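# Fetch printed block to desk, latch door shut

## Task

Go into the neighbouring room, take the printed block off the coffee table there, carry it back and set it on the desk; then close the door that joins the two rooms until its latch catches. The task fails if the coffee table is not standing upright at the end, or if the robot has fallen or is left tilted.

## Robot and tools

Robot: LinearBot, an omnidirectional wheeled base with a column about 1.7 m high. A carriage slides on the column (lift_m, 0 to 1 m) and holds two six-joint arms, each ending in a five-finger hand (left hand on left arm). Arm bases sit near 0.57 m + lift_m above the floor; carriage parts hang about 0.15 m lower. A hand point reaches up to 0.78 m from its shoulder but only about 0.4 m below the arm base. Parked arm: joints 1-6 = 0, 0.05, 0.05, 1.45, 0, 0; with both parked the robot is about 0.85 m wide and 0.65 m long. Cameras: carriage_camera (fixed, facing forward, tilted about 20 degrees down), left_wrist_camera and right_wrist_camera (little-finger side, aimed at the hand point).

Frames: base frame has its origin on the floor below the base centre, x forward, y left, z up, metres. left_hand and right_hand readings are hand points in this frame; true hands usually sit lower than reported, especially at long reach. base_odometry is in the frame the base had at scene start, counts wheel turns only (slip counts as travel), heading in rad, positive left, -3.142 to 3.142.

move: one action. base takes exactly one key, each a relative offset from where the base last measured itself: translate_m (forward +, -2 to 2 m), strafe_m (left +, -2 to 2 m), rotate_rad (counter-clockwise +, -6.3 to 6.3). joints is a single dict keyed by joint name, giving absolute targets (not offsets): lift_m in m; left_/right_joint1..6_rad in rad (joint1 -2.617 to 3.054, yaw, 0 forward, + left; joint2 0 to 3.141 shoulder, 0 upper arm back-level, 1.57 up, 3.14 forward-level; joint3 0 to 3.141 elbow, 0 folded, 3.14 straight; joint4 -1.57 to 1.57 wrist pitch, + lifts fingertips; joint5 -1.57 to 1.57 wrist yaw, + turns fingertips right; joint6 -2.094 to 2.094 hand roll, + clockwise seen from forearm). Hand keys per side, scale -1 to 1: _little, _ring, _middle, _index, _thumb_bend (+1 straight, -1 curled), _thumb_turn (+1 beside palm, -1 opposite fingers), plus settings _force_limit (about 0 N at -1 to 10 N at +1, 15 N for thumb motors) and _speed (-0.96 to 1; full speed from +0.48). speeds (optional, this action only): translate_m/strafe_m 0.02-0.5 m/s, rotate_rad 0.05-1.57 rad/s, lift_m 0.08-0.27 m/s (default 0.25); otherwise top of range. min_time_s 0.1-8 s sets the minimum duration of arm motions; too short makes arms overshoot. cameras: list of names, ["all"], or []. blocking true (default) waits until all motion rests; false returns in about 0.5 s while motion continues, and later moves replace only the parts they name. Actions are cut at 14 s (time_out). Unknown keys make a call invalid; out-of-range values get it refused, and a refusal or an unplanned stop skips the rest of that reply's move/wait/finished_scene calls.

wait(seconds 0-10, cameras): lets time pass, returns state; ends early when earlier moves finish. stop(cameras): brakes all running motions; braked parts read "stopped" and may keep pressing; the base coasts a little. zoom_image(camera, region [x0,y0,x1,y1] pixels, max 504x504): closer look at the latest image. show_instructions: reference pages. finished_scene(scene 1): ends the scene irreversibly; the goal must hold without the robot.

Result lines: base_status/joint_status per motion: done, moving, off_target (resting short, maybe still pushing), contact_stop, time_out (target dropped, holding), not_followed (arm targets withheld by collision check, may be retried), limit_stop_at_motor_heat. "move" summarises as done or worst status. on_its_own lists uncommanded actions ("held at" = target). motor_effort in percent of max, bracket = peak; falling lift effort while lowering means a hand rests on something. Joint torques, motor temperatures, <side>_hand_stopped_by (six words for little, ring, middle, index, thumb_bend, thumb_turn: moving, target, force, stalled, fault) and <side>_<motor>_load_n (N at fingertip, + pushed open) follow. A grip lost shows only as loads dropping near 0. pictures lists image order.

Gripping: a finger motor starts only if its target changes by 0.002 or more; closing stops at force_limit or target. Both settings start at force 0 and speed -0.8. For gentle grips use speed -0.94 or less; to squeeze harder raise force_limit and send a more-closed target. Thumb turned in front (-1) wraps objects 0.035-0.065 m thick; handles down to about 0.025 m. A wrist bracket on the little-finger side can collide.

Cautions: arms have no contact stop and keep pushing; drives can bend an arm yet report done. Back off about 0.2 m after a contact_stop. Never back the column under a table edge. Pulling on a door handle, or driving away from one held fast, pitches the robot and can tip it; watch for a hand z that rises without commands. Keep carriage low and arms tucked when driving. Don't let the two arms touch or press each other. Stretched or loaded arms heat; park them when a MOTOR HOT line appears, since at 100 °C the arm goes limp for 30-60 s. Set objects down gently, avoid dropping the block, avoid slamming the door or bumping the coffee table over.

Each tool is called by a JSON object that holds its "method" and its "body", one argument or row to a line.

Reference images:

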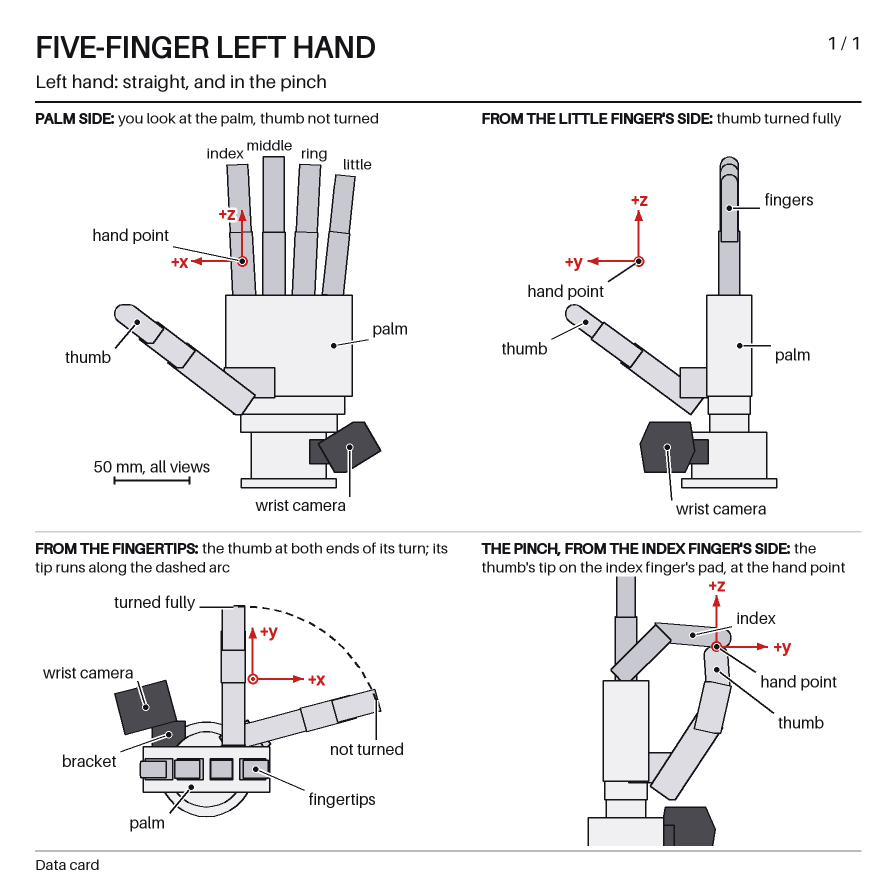

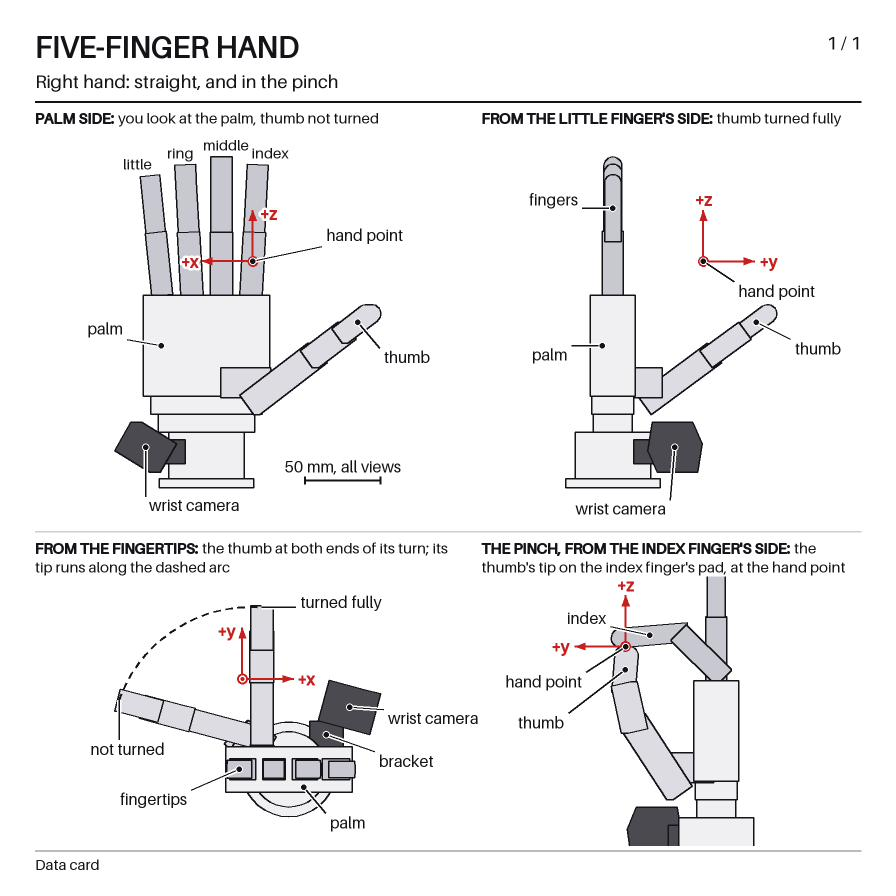

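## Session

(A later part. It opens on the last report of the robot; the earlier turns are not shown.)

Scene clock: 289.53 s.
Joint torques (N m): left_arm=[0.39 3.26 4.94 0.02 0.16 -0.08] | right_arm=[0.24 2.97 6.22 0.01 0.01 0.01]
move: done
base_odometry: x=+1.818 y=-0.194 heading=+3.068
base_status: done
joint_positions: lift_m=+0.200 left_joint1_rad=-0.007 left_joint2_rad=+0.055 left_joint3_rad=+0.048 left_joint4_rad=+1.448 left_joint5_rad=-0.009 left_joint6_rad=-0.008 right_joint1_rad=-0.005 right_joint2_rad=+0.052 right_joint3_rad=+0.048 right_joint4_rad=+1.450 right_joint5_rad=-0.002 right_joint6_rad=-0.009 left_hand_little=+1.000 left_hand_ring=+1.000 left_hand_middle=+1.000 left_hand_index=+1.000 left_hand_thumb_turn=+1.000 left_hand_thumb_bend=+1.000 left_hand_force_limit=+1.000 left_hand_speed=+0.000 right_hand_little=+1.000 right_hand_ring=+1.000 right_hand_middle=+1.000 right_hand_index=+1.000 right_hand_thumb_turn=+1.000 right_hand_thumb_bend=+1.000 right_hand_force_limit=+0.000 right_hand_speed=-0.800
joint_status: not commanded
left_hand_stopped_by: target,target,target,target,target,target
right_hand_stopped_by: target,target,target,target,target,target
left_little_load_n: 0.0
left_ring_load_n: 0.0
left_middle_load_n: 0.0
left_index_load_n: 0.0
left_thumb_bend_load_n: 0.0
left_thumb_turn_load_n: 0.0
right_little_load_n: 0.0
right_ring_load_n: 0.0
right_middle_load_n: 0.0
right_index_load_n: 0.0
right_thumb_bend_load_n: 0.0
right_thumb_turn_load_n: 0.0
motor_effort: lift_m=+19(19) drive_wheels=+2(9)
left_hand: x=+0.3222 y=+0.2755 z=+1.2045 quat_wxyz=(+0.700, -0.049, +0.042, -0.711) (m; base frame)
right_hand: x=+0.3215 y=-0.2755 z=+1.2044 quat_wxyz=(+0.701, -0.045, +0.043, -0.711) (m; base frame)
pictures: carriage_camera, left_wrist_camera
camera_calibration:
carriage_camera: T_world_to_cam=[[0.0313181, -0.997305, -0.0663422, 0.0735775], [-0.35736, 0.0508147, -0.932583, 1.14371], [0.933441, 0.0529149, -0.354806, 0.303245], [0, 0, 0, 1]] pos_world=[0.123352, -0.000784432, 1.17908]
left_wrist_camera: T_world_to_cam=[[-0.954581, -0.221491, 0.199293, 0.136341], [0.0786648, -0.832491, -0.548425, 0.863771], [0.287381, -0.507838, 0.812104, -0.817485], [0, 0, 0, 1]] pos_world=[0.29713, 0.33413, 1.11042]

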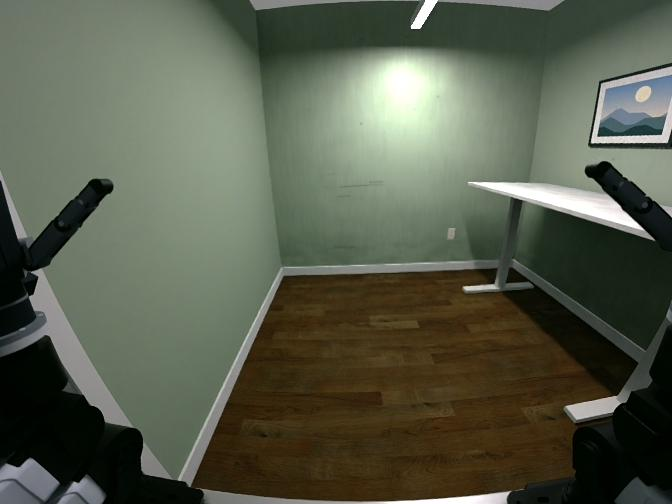

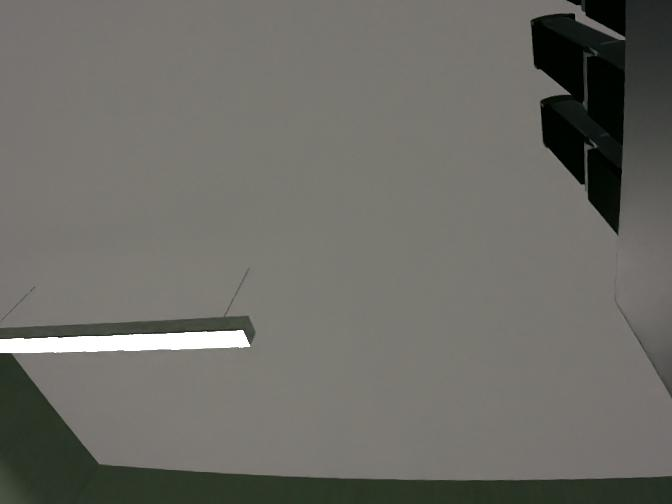

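{"method": "move", "body": {
  "base": {"translate_m": -0.03},
  "cameras": []
}}

{"method": "move", "body": {
  "base": {"strafe_m": 0.45},
  "speeds": {"strafe_m": 0.2},
  "cameras": ["carriage_camera"]
}}

Scene clock: 296.97 s.
Joint torques (N m): left_arm=[0.54 3.25 4.92 0.03 0.13 -0.04] | right_arm=[0.12 2.86 6.23 0.01 -0.02 -0.02]
Motor temperatures (°C): left_arm=[27 38 42 34 25 24] | right_arm=[26 33 37 25 25 27]
move: done
base_odometry: x=+1.848 y=-0.196 heading=+3.068
base_status: done
joint_positions: lift_m=+0.200 left_joint1_rad=-0.007 left_joint2_rad=+0.055 left_joint3_rad=+0.048 left_joint4_rad=+1.451 left_joint5_rad=-0.009 left_joint6_rad=-0.008 right_joint1_rad=-0.005 right_joint2_rad=+0.052 right_joint3_rad=+0.048 right_joint4_rad=+1.450 right_joint5_rad=-0.002 right_joint6_rad=-0.009 left_hand_little=+1.000 left_hand_ring=+1.000 left_hand_middle=+1.000 left_hand_index=+1.000 left_hand_thumb_turn=+1.000 left_hand_thumb_bend=+1.000 left_hand_force_limit=+1.000 left_hand_speed=+0.000 right_hand_little=+1.000 right_hand_ring=+1.000 right_hand_middle=+1.000 right_hand_index=+1.000 right_hand_thumb_turn=+1.000 right_hand_thumb_bend=+1.000 right_hand_force_limit=+0.000 right_hand_speed=-0.800
joint_status: not commanded
left_hand_stopped_by: target,target,target,target,target,target
right_hand_stopped_by: target,target,target,target,target,target
left_little_load_n: 0.0
left_ring_load_n: 0.0
left_middle_load_n: 0.0
left_index_load_n: 0.0
left_thumb_bend_load_n: 0.0
left_thumb_turn_load_n: 0.0
right_little_load_n: 0.0
right_ring_load_n: 0.0
right_middle_load_n: 0.0
right_index_load_n: 0.0
right_thumb_bend_load_n: 0.0
right_thumb_turn_load_n: 0.0
motor_effort: lift_m=+19(19) drive_wheels=-4(7)
left_hand: x=+0.3216 y=+0.2755 z=+1.2048 quat_wxyz=(+0.700, -0.048, +0.042, -0.711) (m; base frame)
right_hand: x=+0.3215 y=-0.2755 z=+1.2044 quat_wxyz=(+0.701, -0.045, +0.043, -0.711) (m; base frame)
pictures: none
No camera images: "cameras" was empty.

Scene clock: 300.40 s.
Joint torques (N m): left_arm=[0.36 3.19 4.85 0.04 0.15 -0.07] | right_arm=[0.21 3.04 6.2 0.02 0.02 0]
move: done
base_odometry: x=+1.815 y=-0.645 heading=+3.068
base_status: done
joint_positions: lift_m=+0.200 left_joint1_rad=-0.006 left_joint2_rad=+0.055 left_joint3_rad=+0.048 left_joint4_rad=+1.451 left_joint5_rad=-0.009 left_joint6_rad=-0.008 right_joint1_rad=-0.005 right_joint2_rad=+0.052 right_joint3_rad=+0.048 right_joint4_rad=+1.450 right_joint5_rad=-0.002 right_joint6_rad=-0.009 left_hand_little=+1.000 left_hand_ring=+1.000 left_hand_middle=+1.000 left_hand_index=+1.000 left_hand_thumb_turn=+1.000 left_hand_thumb_bend=+1.000 left_hand_force_limit=+1.000 left_hand_speed=+0.000 right_hand_little=+1.000 right_hand_ring=+1.000 right_hand_middle=+1.000 right_hand_index=+1.000 right_hand_thumb_turn=+1.000 right_hand_thumb_bend=+1.000 right_hand_force_limit=+0.000 right_hand_speed=-0.800
joint_status: not commanded
left_hand_stopped_by: target,target,target,target,target,target
right_hand_stopped_by: target,target,target,target,target,target
left_little_load_n: 0.0
left_ring_load_n: 0.0
left_middle_load_n: 0.0
left_index_load_n: 0.0
left_thumb_bend_load_n: 0.0
left_thumb_turn_load_n: 0.0
right_little_load_n: -0.5
right_ring_load_n: 0.0
right_middle_load_n: 0.0
right_index_load_n: 0.0
right_thumb_bend_load_n: 0.0
right_thumb_turn_load_n: 0.0
motor_effort: lift_m=+19(19) drive_wheels=-4(9)
left_hand: x=+0.3216 y=+0.2755 z=+1.2048 quat_wxyz=(+0.701, -0.048, +0.042, -0.711) (m; base frame)
right_hand: x=+0.3215 y=-0.2755 z=+1.2044 quat_wxyz=(+0.701, -0.045, +0.043, -0.711) (m; base frame)
pictures: carriage_camera
camera_calibration:
carriage_camera: T_world_to_cam=[[0.0313181, -0.997305, -0.0663422, 0.0735775], [-0.35736, 0.0508147, -0.932583, 1.14371], [0.933441, 0.0529149, -0.354806, 0.303245], [0, 0, 0, 1]] pos_world=[0.123352, -0.000784432, 1.17908]

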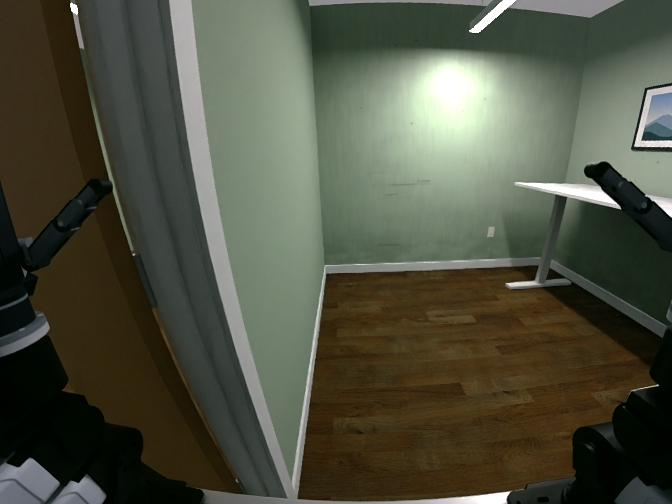

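{"method": "move", "body": {
  "base": {"strafe_m": 0.45},
  "speeds": {"strafe_m": 0.2},
  "cameras": ["carriage_camera"]
}}

Scene clock: 309.73 s.
Joint torques (N m): left_arm=[0.38 3.17 4.93 0.02 0.15 -0.07] | right_arm=[0.1 2.93 6.24 0.02 0.01 0.01]
move: done
base_odometry: x=+1.782 y=-1.093 heading=+3.068
base_status: done
joint_positions: lift_m=+0.200 left_joint1_rad=-0.006 left_joint2_rad=+0.055 left_joint3_rad=+0.048 left_joint4_rad=+1.451 left_joint5_rad=-0.009 left_joint6_rad=-0.008 right_joint1_rad=-0.004 right_joint2_rad=+0.052 right_joint3_rad=+0.048 right_joint4_rad=+1.450 right_joint5_rad=-0.002 right_joint6_rad=-0.009 left_hand_little=+1.000 left_hand_ring=+1.000 left_hand_middle=+1.000 left_hand_index=+1.000 left_hand_thumb_turn=+1.000 left_hand_thumb_bend=+1.000 left_hand_force_limit=+1.000 left_hand_speed=+0.000 right_hand_little=+1.000 right_hand_ring=+1.000 right_hand_middle=+1.000 right_hand_index=+1.000 right_hand_thumb_turn=+1.000 right_hand_thumb_bend=+1.000 right_hand_force_limit=+0.000 right_hand_speed=-0.800
joint_status: not commanded
left_hand_stopped_by: target,target,target,target,target,target
right_hand_stopped_by: target,target,target,target,target,target
left_little_load_n: 0.0
left_ring_load_n: 0.0
left_middle_load_n: 0.0
left_index_load_n: 0.0
left_thumb_bend_load_n: 0.0
left_thumb_turn_load_n: 0.0
right_little_load_n: 0.0
right_ring_load_n: 0.0
right_middle_load_n: 0.0
right_index_load_n: 0.0
right_thumb_bend_load_n: 0.0
right_thumb_turn_load_n: 0.0
motor_effort: lift_m=+19(19) drive_wheels=-3(8)
left_hand: x=+0.3216 y=+0.2756 z=+1.2048 quat_wxyz=(+0.701, -0.048, +0.042, -0.710) (m; base frame)
right_hand: x=+0.3215 y=-0.2754 z=+1.2044 quat_wxyz=(+0.701, -0.045, +0.043, -0.710) (m; base frame)
pictures: carriage_camera
camera_calibration:
carriage_camera: T_world_to_cam=[[0.0313181, -0.997305, -0.0663422, 0.0735775], [-0.35736, 0.0508147, -0.932583, 1.14371], [0.933441, 0.0529149, -0.354806, 0.303245], [0, 0, 0, 1]] pos_world=[0.123352, -0.000784432, 1.17908]

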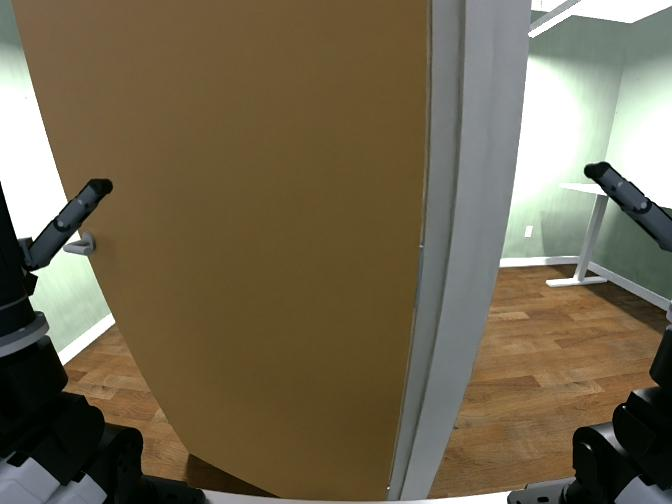

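{"method": "move", "body": {
  "base": {"strafe_m": 0.55},
  "speeds": {"strafe_m": 0.25},
  "cameras": ["carriage_camera"]
}}

Scene clock: 336.73 s.
Joint torques (N m): left_arm=[0.36 3.26 4.93 0.01 0.11 -0.07] | right_arm=[0.05 2.89 6.28 0.04 -0.03 0.01]
move: done
base_odometry: x=+1.742 y=-1.642 heading=+3.068
base_status: done
joint_positions: lift_m=+0.200 left_joint1_rad=-0.005 left_joint2_rad=+0.055 left_joint3_rad=+0.048 left_joint4_rad=+1.451 left_joint5_rad=-0.009 left_joint6_rad=-0.008 right_joint1_rad=-0.004 right_joint2_rad=+0.052 right_joint3_rad=+0.048 right_joint4_rad=+1.450 right_joint5_rad=-0.002 right_joint6_rad=-0.009 left_hand_little=+1.000 left_hand_ring=+1.000 left_hand_middle=+1.000 left_hand_index=+1.000 left_hand_thumb_turn=+1.000 left_hand_thumb_bend=+1.000 left_hand_force_limit=+1.000 left_hand_speed=+0.000 right_hand_little=+1.000 right_hand_ring=+1.000 right_hand_middle=+1.000 right_hand_index=+1.000 right_hand_thumb_turn=+1.000 right_hand_thumb_bend=+1.000 right_hand_force_limit=+0.000 right_hand_speed=-0.800
joint_status: not commanded
left_hand_stopped_by: target,target,target,target,target,target
right_hand_stopped_by: target,target,target,target,target,target
left_little_load_n: 0.0
left_ring_load_n: 0.0
left_middle_load_n: 0.0
left_index_load_n: 0.0
left_thumb_bend_load_n: 0.0
left_thumb_turn_load_n: 0.0
right_little_load_n: 0.0
right_ring_load_n: 0.0
right_middle_load_n: 0.0
right_index_load_n: 0.0
right_thumb_bend_load_n: 0.0
right_thumb_turn_load_n: 0.0
motor_effort: lift_m=+19(19) drive_wheels=-3(8)
left_hand: x=+0.3216 y=+0.2757 z=+1.2048 quat_wxyz=(+0.701, -0.048, +0.042, -0.710) (m; base frame)
right_hand: x=+0.3215 y=-0.2754 z=+1.2044 quat_wxyz=(+0.701, -0.045, +0.043, -0.710) (m; base frame)
pictures: carriage_camera
camera_calibration:
carriage_camera: T_world_to_cam=[[0.0313181, -0.997305, -0.0663422, 0.0735775], [-0.35736, 0.0508147, -0.932583, 1.14371], [0.933441, 0.0529149, -0.354806, 0.303245], [0, 0, 0, 1]] pos_world=[0.123352, -0.000784432, 1.17908]

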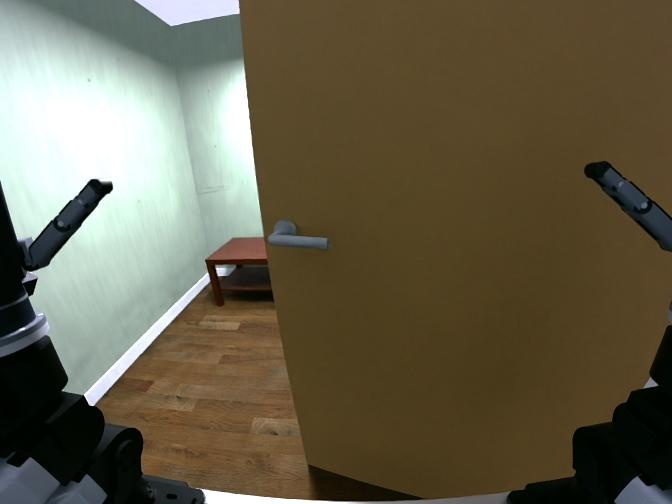

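{"method": "move", "body": {
  "base": {"strafe_m": 0.75},
  "speeds": {"strafe_m": 0.3},
  "cameras": ["carriage_camera"]
}}

{"method": "zoom_image", "body": {
  "camera": "carriage_camera",
  "region": [180, 180, 480, 400]
}}

Scene clock: 345.57 s.
Joint torques (N m): left_arm=[0.29 3.1 4.97 0.03 0.16 -0.1] | right_arm=[-0.13 2.97 6.23 0.02 0 -0.02]
move: done
base_odometry: x=+1.687 y=-2.390 heading=+3.068
base_status: done
joint_positions: lift_m=+0.200 left_joint1_rad=-0.004 left_joint2_rad=+0.055 left_joint3_rad=+0.048 left_joint4_rad=+1.451 left_joint5_rad=-0.009 left_joint6_rad=-0.008 right_joint1_rad=-0.003 right_joint2_rad=+0.052 right_joint3_rad=+0.048 right_joint4_rad=+1.450 right_joint5_rad=-0.001 right_joint6_rad=-0.009 left_hand_little=+1.000 left_hand_ring=+1.000 left_hand_middle=+1.000 left_hand_index=+1.000 left_hand_thumb_turn=+1.000 left_hand_thumb_bend=+1.000 left_hand_force_limit=+1.000 left_hand_speed=+0.000 right_hand_little=+1.000 right_hand_ring=+1.000 right_hand_middle=+1.000 right_hand_index=+1.000 right_hand_thumb_turn=+1.000 right_hand_thumb_bend=+1.000 right_hand_force_limit=+0.000 right_hand_speed=-0.800
joint_status: not commanded
left_hand_stopped_by: target,target,target,target,target,target
right_hand_stopped_by: target,target,target,target,target,target
left_little_load_n: 0.0
left_ring_load_n: 0.0
left_middle_load_n: 0.0
left_index_load_n: 0.0
left_thumb_bend_load_n: 0.0
left_thumb_turn_load_n: 0.0
right_little_load_n: 0.0
right_ring_load_n: 0.0
right_middle_load_n: 0.0
right_index_load_n: 0.0
right_thumb_bend_load_n: 0.0
right_thumb_turn_load_n: 0.0
motor_effort: lift_m=+19(19) drive_wheels=-3(8)
left_hand: x=+0.3216 y=+0.2757 z=+1.2048 quat_wxyz=(+0.701, -0.048, +0.042, -0.710) (m; base frame)
right_hand: x=+0.3215 y=-0.2754 z=+1.2044 quat_wxyz=(+0.702, -0.045, +0.043, -0.710) (m; base frame)
pictures: carriage_camera
camera_calibration:
carriage_camera: T_world_to_cam=[[0.0313181, -0.997305, -0.0663422, 0.0735775], [-0.35736, 0.0508147, -0.932583, 1.14371], [0.933441, 0.0529149, -0.354806, 0.303245], [0, 0, 0, 1]] pos_world=[0.123352, -0.000784432, 1.17908]

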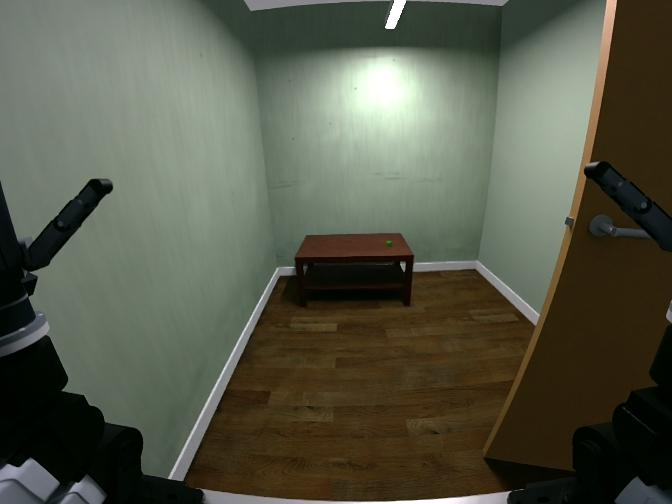

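Scaled by 1.680 from the camera's 672x504 image, which has a finer 960x720 frame.

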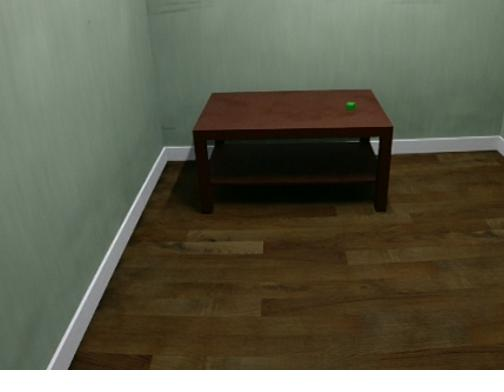

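{"method": "move", "body": {
  "base": {"translate_m": 1.0},
  "speeds": {"translate_m": 0.35},
  "cameras": ["carriage_camera"]
}}

{"method": "zoom_image", "body": {
  "camera": "carriage_camera",
  "region": [200, 220, 500, 420]
}}

Scene clock: 391.53 s.
Joint torques (N m): left_arm=[0.27 3.33 4.92 0 0.14 -0.06] | right_arm=[-0.01 2.93 6.22 -0.01 -0.01 0]
move: done
base_odometry: x=+0.690 y=-2.318 heading=+3.069
base_status: done
joint_positions: lift_m=+0.200 left_joint1_rad=-0.004 left_joint2_rad=+0.055 left_joint3_rad=+0.048 left_joint4_rad=+1.451 left_joint5_rad=-0.009 left_joint6_rad=-0.008 right_joint1_rad=-0.003 right_joint2_rad=+0.052 right_joint3_rad=+0.048 right_joint4_rad=+1.451 right_joint5_rad=-0.001 right_joint6_rad=-0.009 left_hand_little=+1.000 left_hand_ring=+1.000 left_hand_middle=+1.000 left_hand_index=+1.000 left_hand_thumb_turn=+1.000 left_hand_thumb_bend=+1.000 left_hand_force_limit=+1.000 left_hand_speed=+0.000 right_hand_little=+1.000 right_hand_ring=+1.000 right_hand_middle=+1.000 right_hand_index=+1.000 right_hand_thumb_turn=+1.000 right_hand_thumb_bend=+1.000 right_hand_force_limit=+0.000 right_hand_speed=-0.800
joint_status: not commanded
left_hand_stopped_by: target,target,target,target,target,target
right_hand_stopped_by: target,target,target,target,target,target
left_little_load_n: 0.0
left_ring_load_n: 0.0
left_middle_load_n: 0.0
left_index_load_n: 0.0
left_thumb_bend_load_n: 0.0
left_thumb_turn_load_n: 0.0
right_little_load_n: 0.0
right_ring_load_n: 0.0
right_middle_load_n: 0.0
right_index_load_n: 0.0
right_thumb_bend_load_n: 0.0
right_thumb_turn_load_n: 0.0
motor_effort: lift_m=+19(19) drive_wheels=-4(10)
left_hand: x=+0.3216 y=+0.2757 z=+1.2048 quat_wxyz=(+0.701, -0.048, +0.042, -0.710) (m; base frame)
right_hand: x=+0.3214 y=-0.2754 z=+1.2045 quat_wxyz=(+0.702, -0.045, +0.043, -0.710) (m; base frame)
pictures: carriage_camera
camera_calibration:
carriage_camera: T_world_to_cam=[[0.0313181, -0.997305, -0.0663422, 0.0735775], [-0.35736, 0.0508147, -0.932583, 1.14371], [0.933441, 0.0529149, -0.354806, 0.303245], [0, 0, 0, 1]] pos_world=[0.123352, -0.000784432, 1.17908]

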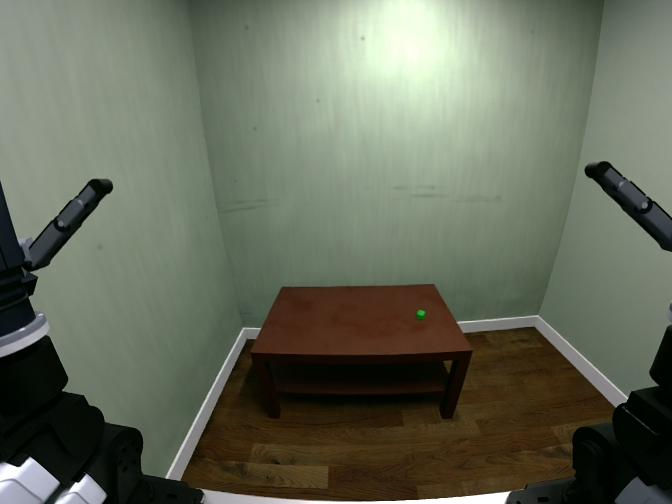

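Scaled by 1.680 from the camera's 672x504 image, which has a finer 960x720 frame.

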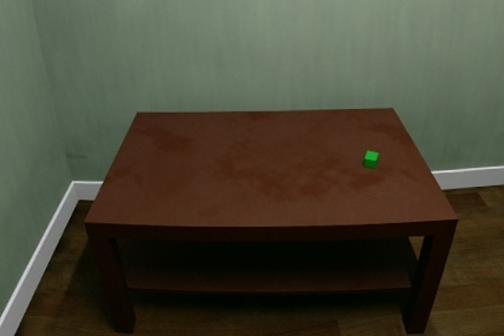

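{"method": "zoom_image", "body": {
  "camera": "carriage_camera",
  "region": [396, 295, 446, 335]
}}

Scaled by 10.080 from the camera's 672x504 image, which has a finer 960x720 frame.

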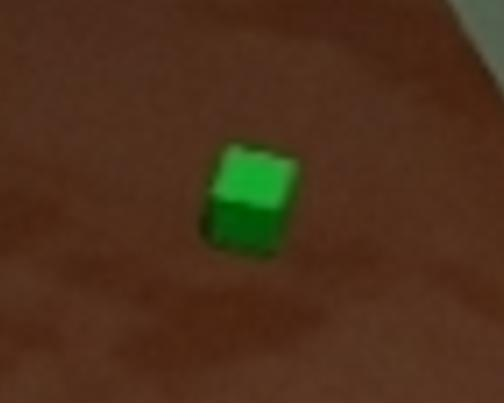

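{"method": "move", "body": {
  "base": {"translate_m": 0.4},
  "speeds": {"translate_m": 0.2},
  "joints": {"right_hand_speed": 0.2, "right_hand_thumb_turn": -1.0, "right_hand_little": 0.4, "right_hand_ring": 0.4, "right_hand_middle": 0.4, "right_hand_index": 0.4},
  "cameras": []
}}

{"method": "move", "body": {
  "joints": {"right_joint1_rad": -0.09, "right_joint2_rad": 2.414, "right_joint3_rad": 1.214, "right_joint4_rad": 0.415, "right_joint5_rad": 0, "right_joint6_rad": 0},
  "min_time_s": 2.5,
  "cameras": ["carriage_camera", "right_wrist_camera"]
}}

Scene clock: 407.60 s.
Joint torques (N m): left_arm=[0.28 3.12 4.9 0.05 0.13 -0.09] | right_arm=[-0.02 2.89 6.24 0.02 -0.02 0.01]
move: done
base_odometry: x=+0.291 y=-2.289 heading=+3.069
base_status: done
joint_positions: lift_m=+0.200 left_joint1_rad=-0.004 left_joint2_rad=+0.055 left_joint3_rad=+0.048 left_joint4_rad=+1.450 left_joint5_rad=-0.009 left_joint6_rad=-0.008 right_joint1_rad=-0.003 right_joint2_rad=+0.052 right_joint3_rad=+0.048 right_joint4_rad=+1.451 right_joint5_rad=-0.001 right_joint6_rad=-0.009 left_hand_little=+1.000 left_hand_ring=+1.000 left_hand_middle=+1.000 left_hand_index=+1.000 left_hand_thumb_turn=+1.000 left_hand_thumb_bend=+1.000 left_hand_force_limit=+1.000 left_hand_speed=+0.000 right_hand_little=+0.400 right_hand_ring=+0.400 right_hand_middle=+0.400 right_hand_index=+0.400 right_hand_thumb_turn=-1.000 right_hand_thumb_bend=+1.000 right_hand_force_limit=+0.000 right_hand_speed=+0.200
joint_status: all done
left_hand_stopped_by: target,target,target,target,target,target
right_hand_stopped_by: target,target,target,target,target,target
left_little_load_n: 0.0
left_ring_load_n: 0.0
left_middle_load_n: 0.0
left_index_load_n: 0.0
left_thumb_bend_load_n: 0.0
left_thumb_turn_load_n: 0.0
right_little_load_n: 0.0
right_ring_load_n: 0.0
right_middle_load_n: 0.0
right_index_load_n: 0.0
right_thumb_bend_load_n: 0.0
right_thumb_turn_load_n: 0.0
motor_effort: lift_m=+19(19) drive_wheels=-5(8)
left_hand: x=+0.3217 y=+0.2757 z=+1.2047 quat_wxyz=(+0.701, -0.048, +0.042, -0.710) (m; base frame)
right_hand: x=+0.3212 y=-0.2754 z=+1.2046 quat_wxyz=(+0.702, -0.044, +0.043, -0.710) (m; base frame)
pictures: none
No camera images: "cameras" was empty.

Scene clock: 410.43 s.
Joint torques (N m): left_arm=[0.23 3.21 4.98 0.01 0.15 -0.05] | right_arm=[-0.72 -9.73 7.46 1.49 0.01 -0.02]
move: done
base_odometry: x=+0.291 y=-2.289 heading=+3.069
base_status: not commanded
joint_positions: lift_m=+0.200 left_joint1_rad=-0.004 left_joint2_rad=+0.055 left_joint3_rad=+0.048 left_joint4_rad=+1.450 left_joint5_rad=-0.009 left_joint6_rad=-0.008 right_joint1_rad=-0.084 right_joint2_rad=+2.406 right_joint3_rad=+1.190 right_joint4_rad=+0.414 right_joint5_rad=-0.001 right_joint6_rad=-0.009 left_hand_little=+1.000 left_hand_ring=+1.000 left_hand_middle=+1.000 left_hand_index=+1.000 left_hand_thumb_turn=+1.000 left_hand_thumb_bend=+1.000 left_hand_force_limit=+1.000 left_hand_speed=+0.000 right_hand_little=+0.400 right_hand_ring=+0.400 right_hand_middle=+0.400 right_hand_index=+0.400 right_hand_thumb_turn=-1.000 right_hand_thumb_bend=+1.000 right_hand_force_limit=+0.000 right_hand_speed=+0.200
joint_status: all done
left_hand_stopped_by: target,target,target,target,target,target
right_hand_stopped_by: target,target,target,target,target,target
left_little_load_n: 0.0
left_ring_load_n: 0.0
left_middle_load_n: 0.0
left_index_load_n: 0.0
left_thumb_bend_load_n: 0.0
left_thumb_turn_load_n: -0.5
right_little_load_n: 0.0
right_ring_load_n: 0.0
right_middle_load_n: 0.0
right_index_load_n: 0.0
right_thumb_bend_load_n: 0.0
right_thumb_turn_load_n: 0.0
motor_effort: lift_m=+19(19) drive_wheels=-5(5)
left_hand: x=+0.3217 y=+0.2757 z=+1.2047 quat_wxyz=(+0.701, -0.048, +0.042, -0.710) (m; base frame)
right_hand: x=+0.7271 y=-0.3174 z=+0.6063 quat_wxyz=(+0.253, -0.630, +0.680, -0.277) (m; base frame)
pictures: carriage_camera, right_wrist_camera
camera_calibration:
carriage_camera: T_world_to_cam=[[0.0313181, -0.997305, -0.0663422, 0.0735775], [-0.35736, 0.0508147, -0.932583, 1.14371], [0.933441, 0.0529149, -0.354806, 0.303245], [0, 0, 0, 1]] pos_world=[0.123352, -0.000784432, 1.17908]
right_wrist_camera: T_world_to_cam=[[-0.687277, -0.222645, -0.691433, 0.856216], [-0.464165, 0.866794, 0.182263, 0.509454], [0.55875, 0.446204, -0.699072, 0.275807], [0, 0, 0, 1]] pos_world=[0.670821, -0.374025, 0.69197]

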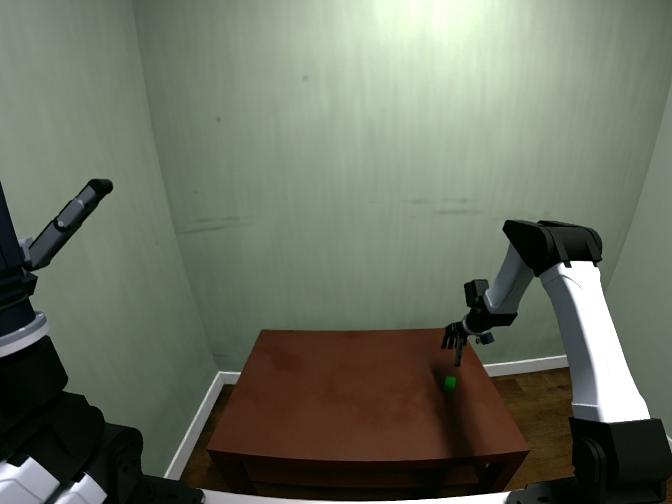

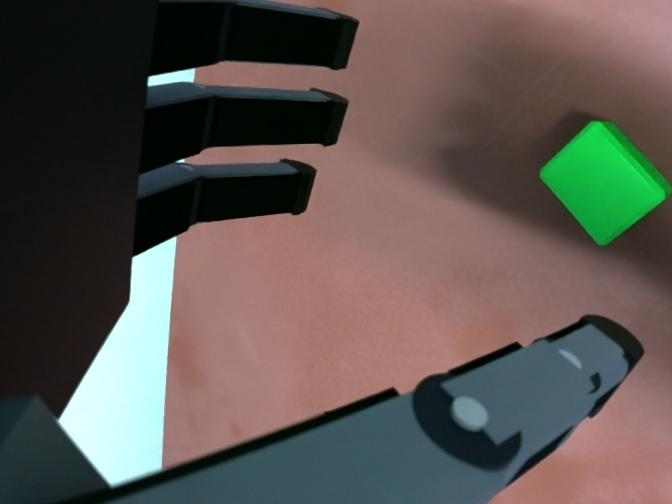

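{"method": "move", "body": {
  "base": {"strafe_m": 0.174},
  "joints": {"right_joint1_rad": -0.475},
  "speeds": {"strafe_m": 0.15},
  "cameras": []
}}

{"method": "move", "body": {
  "base": {"translate_m": 0.055},
  "speeds": {"translate_m": 0.1},
  "cameras": ["carriage_camera", "right_wrist_camera"]
}}

Scene clock: 432.33 s.
Joint torques (N m): left_arm=[0.29 3.28 4.96 0.02 0.13 -0.1] | right_arm=[-0.13 -9.78 7.17 1.51 -0.07 -0.01]
Motor temperatures (°C): left_arm=[26 33 38 29 25 24] | right_arm=[26 39 36 27 25 27]
move: done
base_odometry: x=+0.278 y=-2.462 heading=+3.069
base_status: done
joint_positions: lift_m=+0.200 left_joint1_rad=-0.004 left_joint2_rad=+0.055 left_joint3_rad=+0.048 left_joint4_rad=+1.450 left_joint5_rad=-0.009 left_joint6_rad=-0.008 right_joint1_rad=-0.477 right_joint2_rad=+2.406 right_joint3_rad=+1.194 right_joint4_rad=+0.413 right_joint5_rad=+0.004 right_joint6_rad=-0.009 left_hand_little=+1.000 left_hand_ring=+1.000 left_hand_middle=+1.000 left_hand_index=+1.000 left_hand_thumb_turn=+1.000 left_hand_thumb_bend=+1.000 left_hand_force_limit=+1.000 left_hand_speed=+0.000 right_hand_little=+0.400 right_hand_ring=+0.400 right_hand_middle=+0.400 right_hand_index=+0.400 right_hand_thumb_turn=-1.000 right_hand_thumb_bend=+1.000 right_hand_force_limit=+0.000 right_hand_speed=+0.200
joint_status: all done
left_hand_stopped_by: target,target,target,target,target,target
right_hand_stopped_by: target,target,target,target,target,target
left_little_load_n: 0.0
left_ring_load_n: 0.0
left_middle_load_n: 0.0
left_index_load_n: 0.0
left_thumb_bend_load_n: 0.0
left_thumb_turn_load_n: 0.0
right_little_load_n: 0.0
right_ring_load_n: 0.0
right_middle_load_n: 0.0
right_index_load_n: 0.0
right_thumb_bend_load_n: 0.0
right_thumb_turn_load_n: 0.0
motor_effort: lift_m=+19(19) drive_wheels=-3(12)
left_hand: x=+0.3217 y=+0.2757 z=+1.2047 quat_wxyz=(+0.701, -0.048, +0.042, -0.710) (m; base frame)
right_hand: x=+0.6857 y=-0.5096 z=+0.6073 quat_wxyz=(+0.193, -0.485, +0.790, -0.323) (m; base frame)
pictures: none
No camera images: "cameras" was empty.

Scene clock: 433.57 s.
Joint torques (N m): left_arm=[0.35 3.22 5.04 0.01 0.15 -0.05] | right_arm=[-0.2 -9.76 7.13 1.53 -0.05 0]
move: done
base_odometry: x=+0.223 y=-2.458 heading=+3.069
base_status: done
joint_positions: lift_m=+0.200 left_joint1_rad=-0.004 left_joint2_rad=+0.055 left_joint3_rad=+0.048 left_joint4_rad=+1.450 left_joint5_rad=-0.009 left_joint6_rad=-0.008 right_joint1_rad=-0.476 right_joint2_rad=+2.406 right_joint3_rad=+1.194 right_joint4_rad=+0.412 right_joint5_rad=+0.004 right_joint6_rad=-0.009 left_hand_little=+1.000 left_hand_ring=+1.000 left_hand_middle=+1.000 left_hand_index=+1.000 left_hand_thumb_turn=+1.000 left_hand_thumb_bend=+1.000 left_hand_force_limit=+1.000 left_hand_speed=+0.000 right_hand_little=+0.400 right_hand_ring=+0.400 right_hand_middle=+0.400 right_hand_index=+0.400 right_hand_thumb_turn=-1.000 right_hand_thumb_bend=+1.000 right_hand_force_limit=+0.000 right_hand_speed=+0.200
joint_status: not commanded
left_hand_stopped_by: target,target,target,target,target,target
right_hand_stopped_by: target,target,target,target,target,target
left_little_load_n: 0.0
left_ring_load_n: -0.5
left_middle_load_n: 0.0
left_index_load_n: 0.0
left_thumb_bend_load_n: 0.0
left_thumb_turn_load_n: -0.5
right_little_load_n: 0.0
right_ring_load_n: 0.0
right_middle_load_n: 0.0
right_index_load_n: 0.0
right_thumb_bend_load_n: 0.0
right_thumb_turn_load_n: 0.0
motor_effort: lift_m=+19(19) drive_wheels=-5(10)
left_hand: x=+0.3217 y=+0.2757 z=+1.2047 quat_wxyz=(+0.701, -0.048, +0.042, -0.710) (m; base frame)
right_hand: x=+0.6856 y=-0.5090 z=+0.6071 quat_wxyz=(+0.193, -0.485, +0.790, -0.322) (m; base frame)
pictures: carriage_camera, right_wrist_camera
camera_calibration:
carriage_camera: T_world_to_cam=[[0.0313181, -0.997305, -0.0663422, 0.0735775], [-0.35736, 0.0508147, -0.932583, 1.14371], [0.933441, 0.0529149, -0.354806, 0.303245], [0, 0, 0, 1]] pos_world=[0.123352, -0.000784432, 1.17908]
right_wrist_camera: T_world_to_cam=[[-0.719991, 0.0559782, -0.691722, 0.949959], [-0.0951275, 0.979372, 0.178272, 0.462922], [0.687433, 0.194156, -0.699814, 0.168905], [0, 0, 0, 1]] pos_world=[0.611887, -0.539344, 0.692784]

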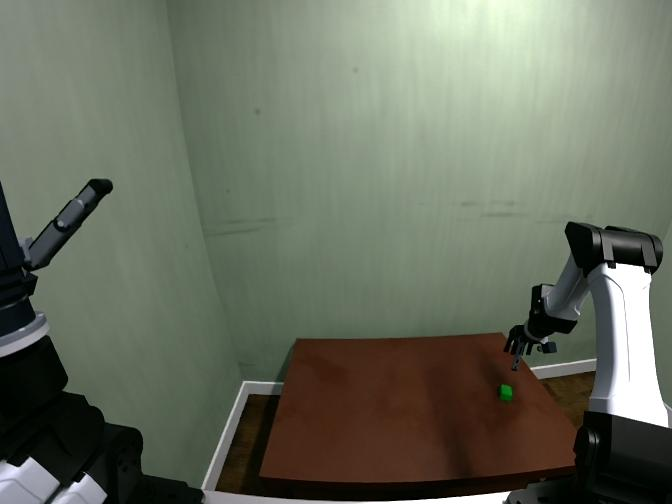

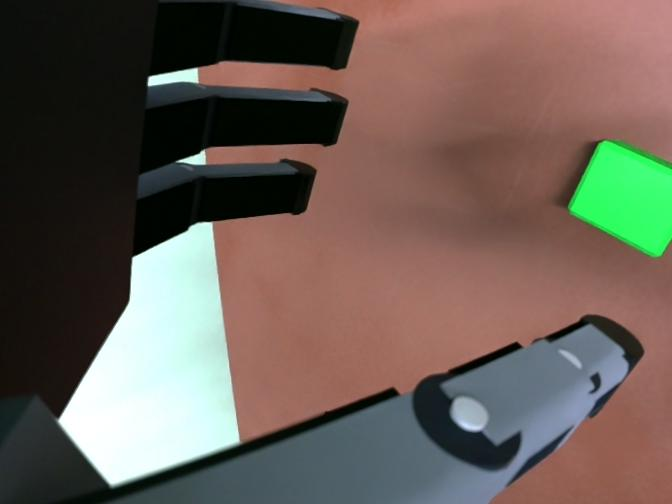

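{"method": "move", "body": {
  "base": {"translate_m": -0.013},
  "joints": {"lift_m": 0.12},
  "speeds": {"translate_m": 0.05},
  "cameras": ["right_wrist_camera"]
}}

Scene clock: 447.90 s.
Joint torques (N m): left_arm=[0.24 3.33 4.83 0.01 0.13 -0.11] | right_arm=[-0.25 -10.52 6.52 1.6 -0.05 0.01]
move: done
base_odometry: x=+0.236 y=-2.459 heading=+3.069
base_status: done
joint_positions: lift_m=+0.120 left_joint1_rad=-0.004 left_joint2_rad=+0.055 left_joint3_rad=+0.048 left_joint4_rad=+1.451 left_joint5_rad=-0.009 left_joint6_rad=-0.008 right_joint1_rad=-0.475 right_joint2_rad=+2.416 right_joint3_rad=+1.200 right_joint4_rad=+0.403 right_joint5_rad=+0.003 right_joint6_rad=-0.009 left_hand_little=+1.000 left_hand_ring=+1.000 left_hand_middle=+1.000 left_hand_index=+1.000 left_hand_thumb_turn=+1.000 left_hand_thumb_bend=+1.000 left_hand_force_limit=+1.000 left_hand_speed=+0.000 right_hand_little=+0.400 right_hand_ring=+0.400 right_hand_middle=+0.400 right_hand_index=+0.400 right_hand_thumb_turn=-1.000 right_hand_thumb_bend=+1.000 right_hand_force_limit=+0.000 right_hand_speed=+0.200
joint_status: all done
left_hand_stopped_by: target,target,target,target,target,target
right_hand_stopped_by: target,target,target,target,target,target
left_little_load_n: 0.0
left_ring_load_n: 0.0
left_middle_load_n: 0.0
left_index_load_n: 0.0
left_thumb_bend_load_n: 0.0
left_thumb_turn_load_n: 0.0
right_little_load_n: 0.0
right_ring_load_n: 0.0
right_middle_load_n: 0.0
right_index_load_n: 0.0
right_thumb_bend_load_n: 0.0
right_thumb_turn_load_n: 0.0
motor_effort: lift_m=+17(19) drive_wheels=+1(11)
left_hand: x=+0.3214 y=+0.2757 z=+1.1251 quat_wxyz=(+0.701, -0.048, +0.041, -0.710) (m; base frame)
right_hand: x=+0.6838 y=-0.5078 z=+0.5233 quat_wxyz=(+0.190, -0.487, +0.791, -0.317) (m; base frame)
pictures: right_wrist_camera
camera_calibration:
right_wrist_camera: T_world_to_cam=[[-0.727658, 0.0596876, -0.683338, 0.893546], [-0.0937046, 0.978218, 0.185227, 0.471246], [0.679509, 0.198814, -0.706215, 0.12238], [0, 0, 0, 1]] pos_world=[0.611195, -0.538646, 0.609733]

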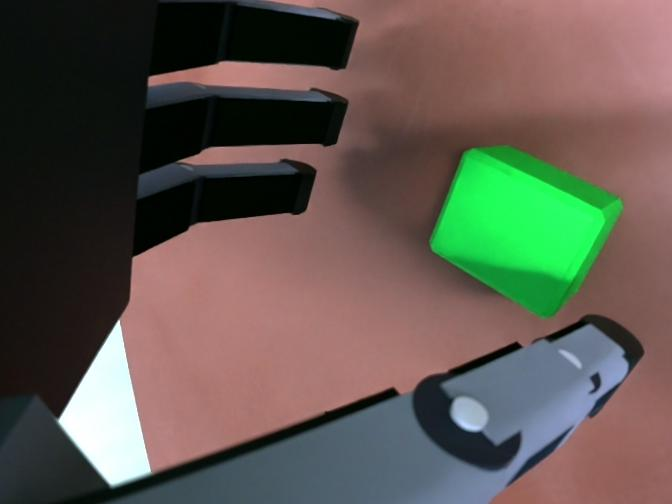

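{"method": "move", "body": {
  "joints": {"lift_m": 0.06},
  "speeds": {"lift_m": 0.1},
  "cameras": ["right_wrist_camera", "carriage_camera"]
}}

{"method": "zoom_image", "body": {
  "camera": "carriage_camera",
  "region": [400, 250, 600, 400]
}}

Scene clock: 455.13 s.
Joint torques (N m): left_arm=[0.23 3.36 4.75 0.06 0.15 -0.1] | right_arm=[-0.25 -8.76 5.98 1.09 -0.05 -0.03]
move: done
base_odometry: x=+0.236 y=-2.459 heading=+3.069
base_status: not commanded
joint_positions: lift_m=+0.060 left_joint1_rad=-0.004 left_joint2_rad=+0.054 left_joint3_rad=+0.048 left_joint4_rad=+1.451 left_joint5_rad=-0.009 left_joint6_rad=-0.008 right_joint1_rad=-0.475 right_joint2_rad=+2.394 right_joint3_rad=+1.210 right_joint4_rad=+0.473 right_joint5_rad=+0.003 right_joint6_rad=-0.006 left_hand_little=+1.000 left_hand_ring=+1.000 left_hand_middle=+1.000 left_hand_index=+1.000 left_hand_thumb_turn=+1.000 left_hand_thumb_bend=+1.000 left_hand_force_limit=+1.000 left_hand_speed=+0.000 right_hand_little=+0.400 right_hand_ring=+0.400 right_hand_middle=+0.399 right_hand_index=+0.400 right_hand_thumb_turn=-1.000 right_hand_thumb_bend=+1.000 right_hand_force_limit=+0.000 right_hand_speed=+0.200
joint_status: all done
left_hand_stopped_by: target,target,target,target,target,target
right_hand_stopped_by: target,target,target,target,target,target
left_little_load_n: 0.0
left_ring_load_n: 0.0
left_middle_load_n: 0.0
left_index_load_n: 0.0
left_thumb_bend_load_n: 0.0
left_thumb_turn_load_n: 0.0
right_little_load_n: 0.0
right_ring_load_n: 0.0
right_middle_load_n: -4.5
right_index_load_n: 0.0
right_thumb_bend_load_n: 0.0
right_thumb_turn_load_n: 0.0
motor_effort: lift_m=+16(17) drive_wheels=+2(5)
left_hand: x=+0.3210 y=+0.2757 z=+1.0654 quat_wxyz=(+0.701, -0.048, +0.041, -0.710) (m; base frame)
right_hand: x=+0.7072 y=-0.5196 z=+0.4880 quat_wxyz=(+0.215, -0.475, +0.775, -0.357) (m; base frame)
pictures: carriage_camera, right_wrist_camera
camera_calibration:
carriage_camera: T_world_to_cam=[[0.0313181, -0.997305, -0.0663422, 0.0643161], [-0.35736, 0.0508147, -0.932583, 1.01352], [0.933441, 0.0529149, -0.354806, 0.253714], [0, 0, 0, 1]] pos_world=[0.123352, -0.000784432, 1.03948]
right_wrist_camera: T_world_to_cam=[[-0.66179, 0.028232, -0.749157, 0.856253], [-0.106979, 0.985508, 0.131642, 0.530896], [0.742017, 0.167263, -0.649179, -0.00454082], [0, 0, 0, 1]] pos_world=[0.626824, -0.546616, 0.568633]

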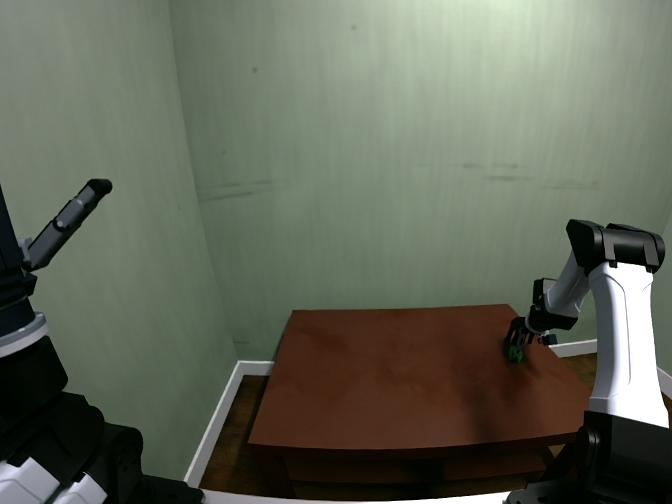

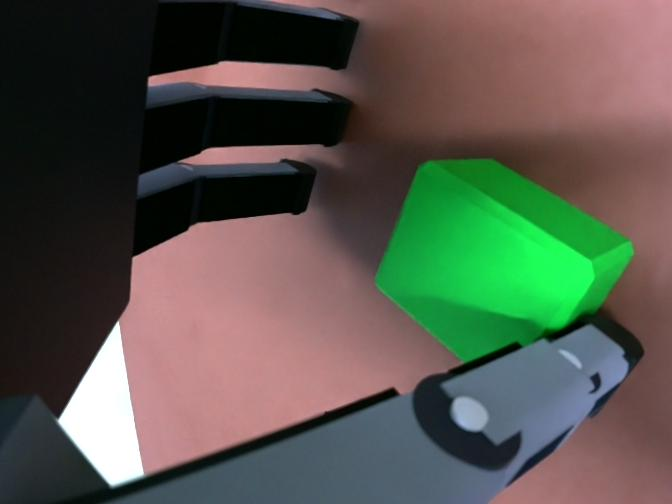

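Scaled by 2.520 from the camera's 672x504 image, which has a finer 960x720 frame.

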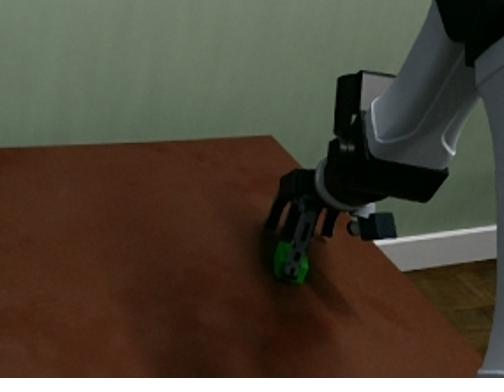

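{"method": "move", "body": {
  "joints": {"lift_m": 0.09, "right_joint1_rad": -0.492},
  "speeds": {"lift_m": 0.1},
  "cameras": ["right_wrist_camera"]
}}

Scene clock: 479.23 s.
Joint torques (N m): left_arm=[0.34 3.34 4.82 0.01 0.15 -0.09] | right_arm=[-0.59 -9.73 5.79 1.55 -0.04 -0.03]
move: done
base_odometry: x=+0.236 y=-2.459 heading=+3.069
base_status: not commanded
joint_positions: lift_m=+0.090 left_joint1_rad=-0.004 left_joint2_rad=+0.054 left_joint3_rad=+0.048 left_joint4_rad=+1.451 left_joint5_rad=-0.009 left_joint6_rad=-0.008 right_joint1_rad=-0.488 right_joint2_rad=+2.406 right_joint3_rad=+1.210 right_joint4_rad=+0.415 right_joint5_rad=+0.003 right_joint6_rad=-0.006 left_hand_little=+1.000 left_hand_ring=+1.000 left_hand_middle=+1.000 left_hand_index=+1.000 left_hand_thumb_turn=+1.000 left_hand_thumb_bend=+1.000 left_hand_force_limit=+1.000 left_hand_speed=+0.000 right_hand_little=+0.400 right_hand_ring=+0.400 right_hand_middle=+0.400 right_hand_index=+0.400 right_hand_thumb_turn=-1.000 right_hand_thumb_bend=+1.000 right_hand_force_limit=+0.000 right_hand_speed=+0.200
joint_status: all done
left_hand_stopped_by: target,target,target,target,target,target
right_hand_stopped_by: target,target,target,target,target,target
left_little_load_n: 0.0
left_ring_load_n: 0.0
left_middle_load_n: 0.0
left_index_load_n: 0.0
left_thumb_bend_load_n: 0.0
left_thumb_turn_load_n: 0.0
right_little_load_n: 0.0
right_ring_load_n: 0.0
right_middle_load_n: 0.0
right_index_load_n: 0.0
right_thumb_bend_load_n: 0.0
right_thumb_turn_load_n: 0.0
motor_effort: lift_m=+18(23) drive_wheels=+1(5)
left_hand: x=+0.3209 y=+0.2757 z=+1.0950 quat_wxyz=(+0.701, -0.047, +0.041, -0.710) (m; base frame)
right_hand: x=+0.6902 y=-0.5183 z=+0.5027 quat_wxyz=(+0.196, -0.477, +0.790, -0.331) (m; base frame)
pictures: right_wrist_camera
camera_calibration:
right_wrist_camera: T_world_to_cam=[[-0.706003, 0.0605467, -0.705616, 0.881429], [-0.0850026, 0.981892, 0.169302, 0.489893], [0.703089, 0.179507, -0.688072, 0.0701232], [0, 0, 0, 1]] pos_world=[0.614631, -0.546977, 0.58726]

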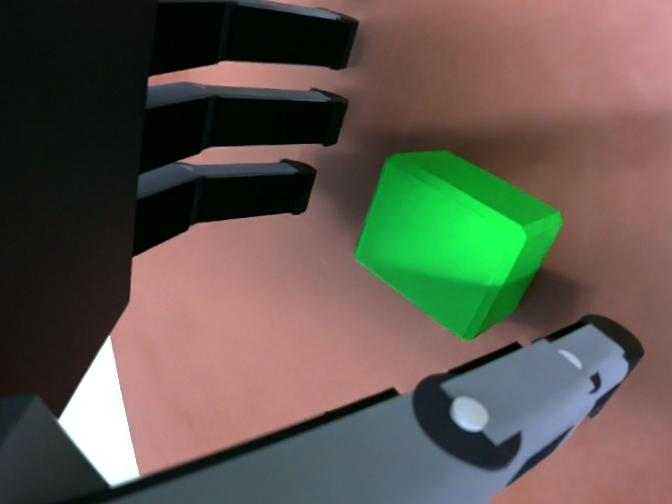

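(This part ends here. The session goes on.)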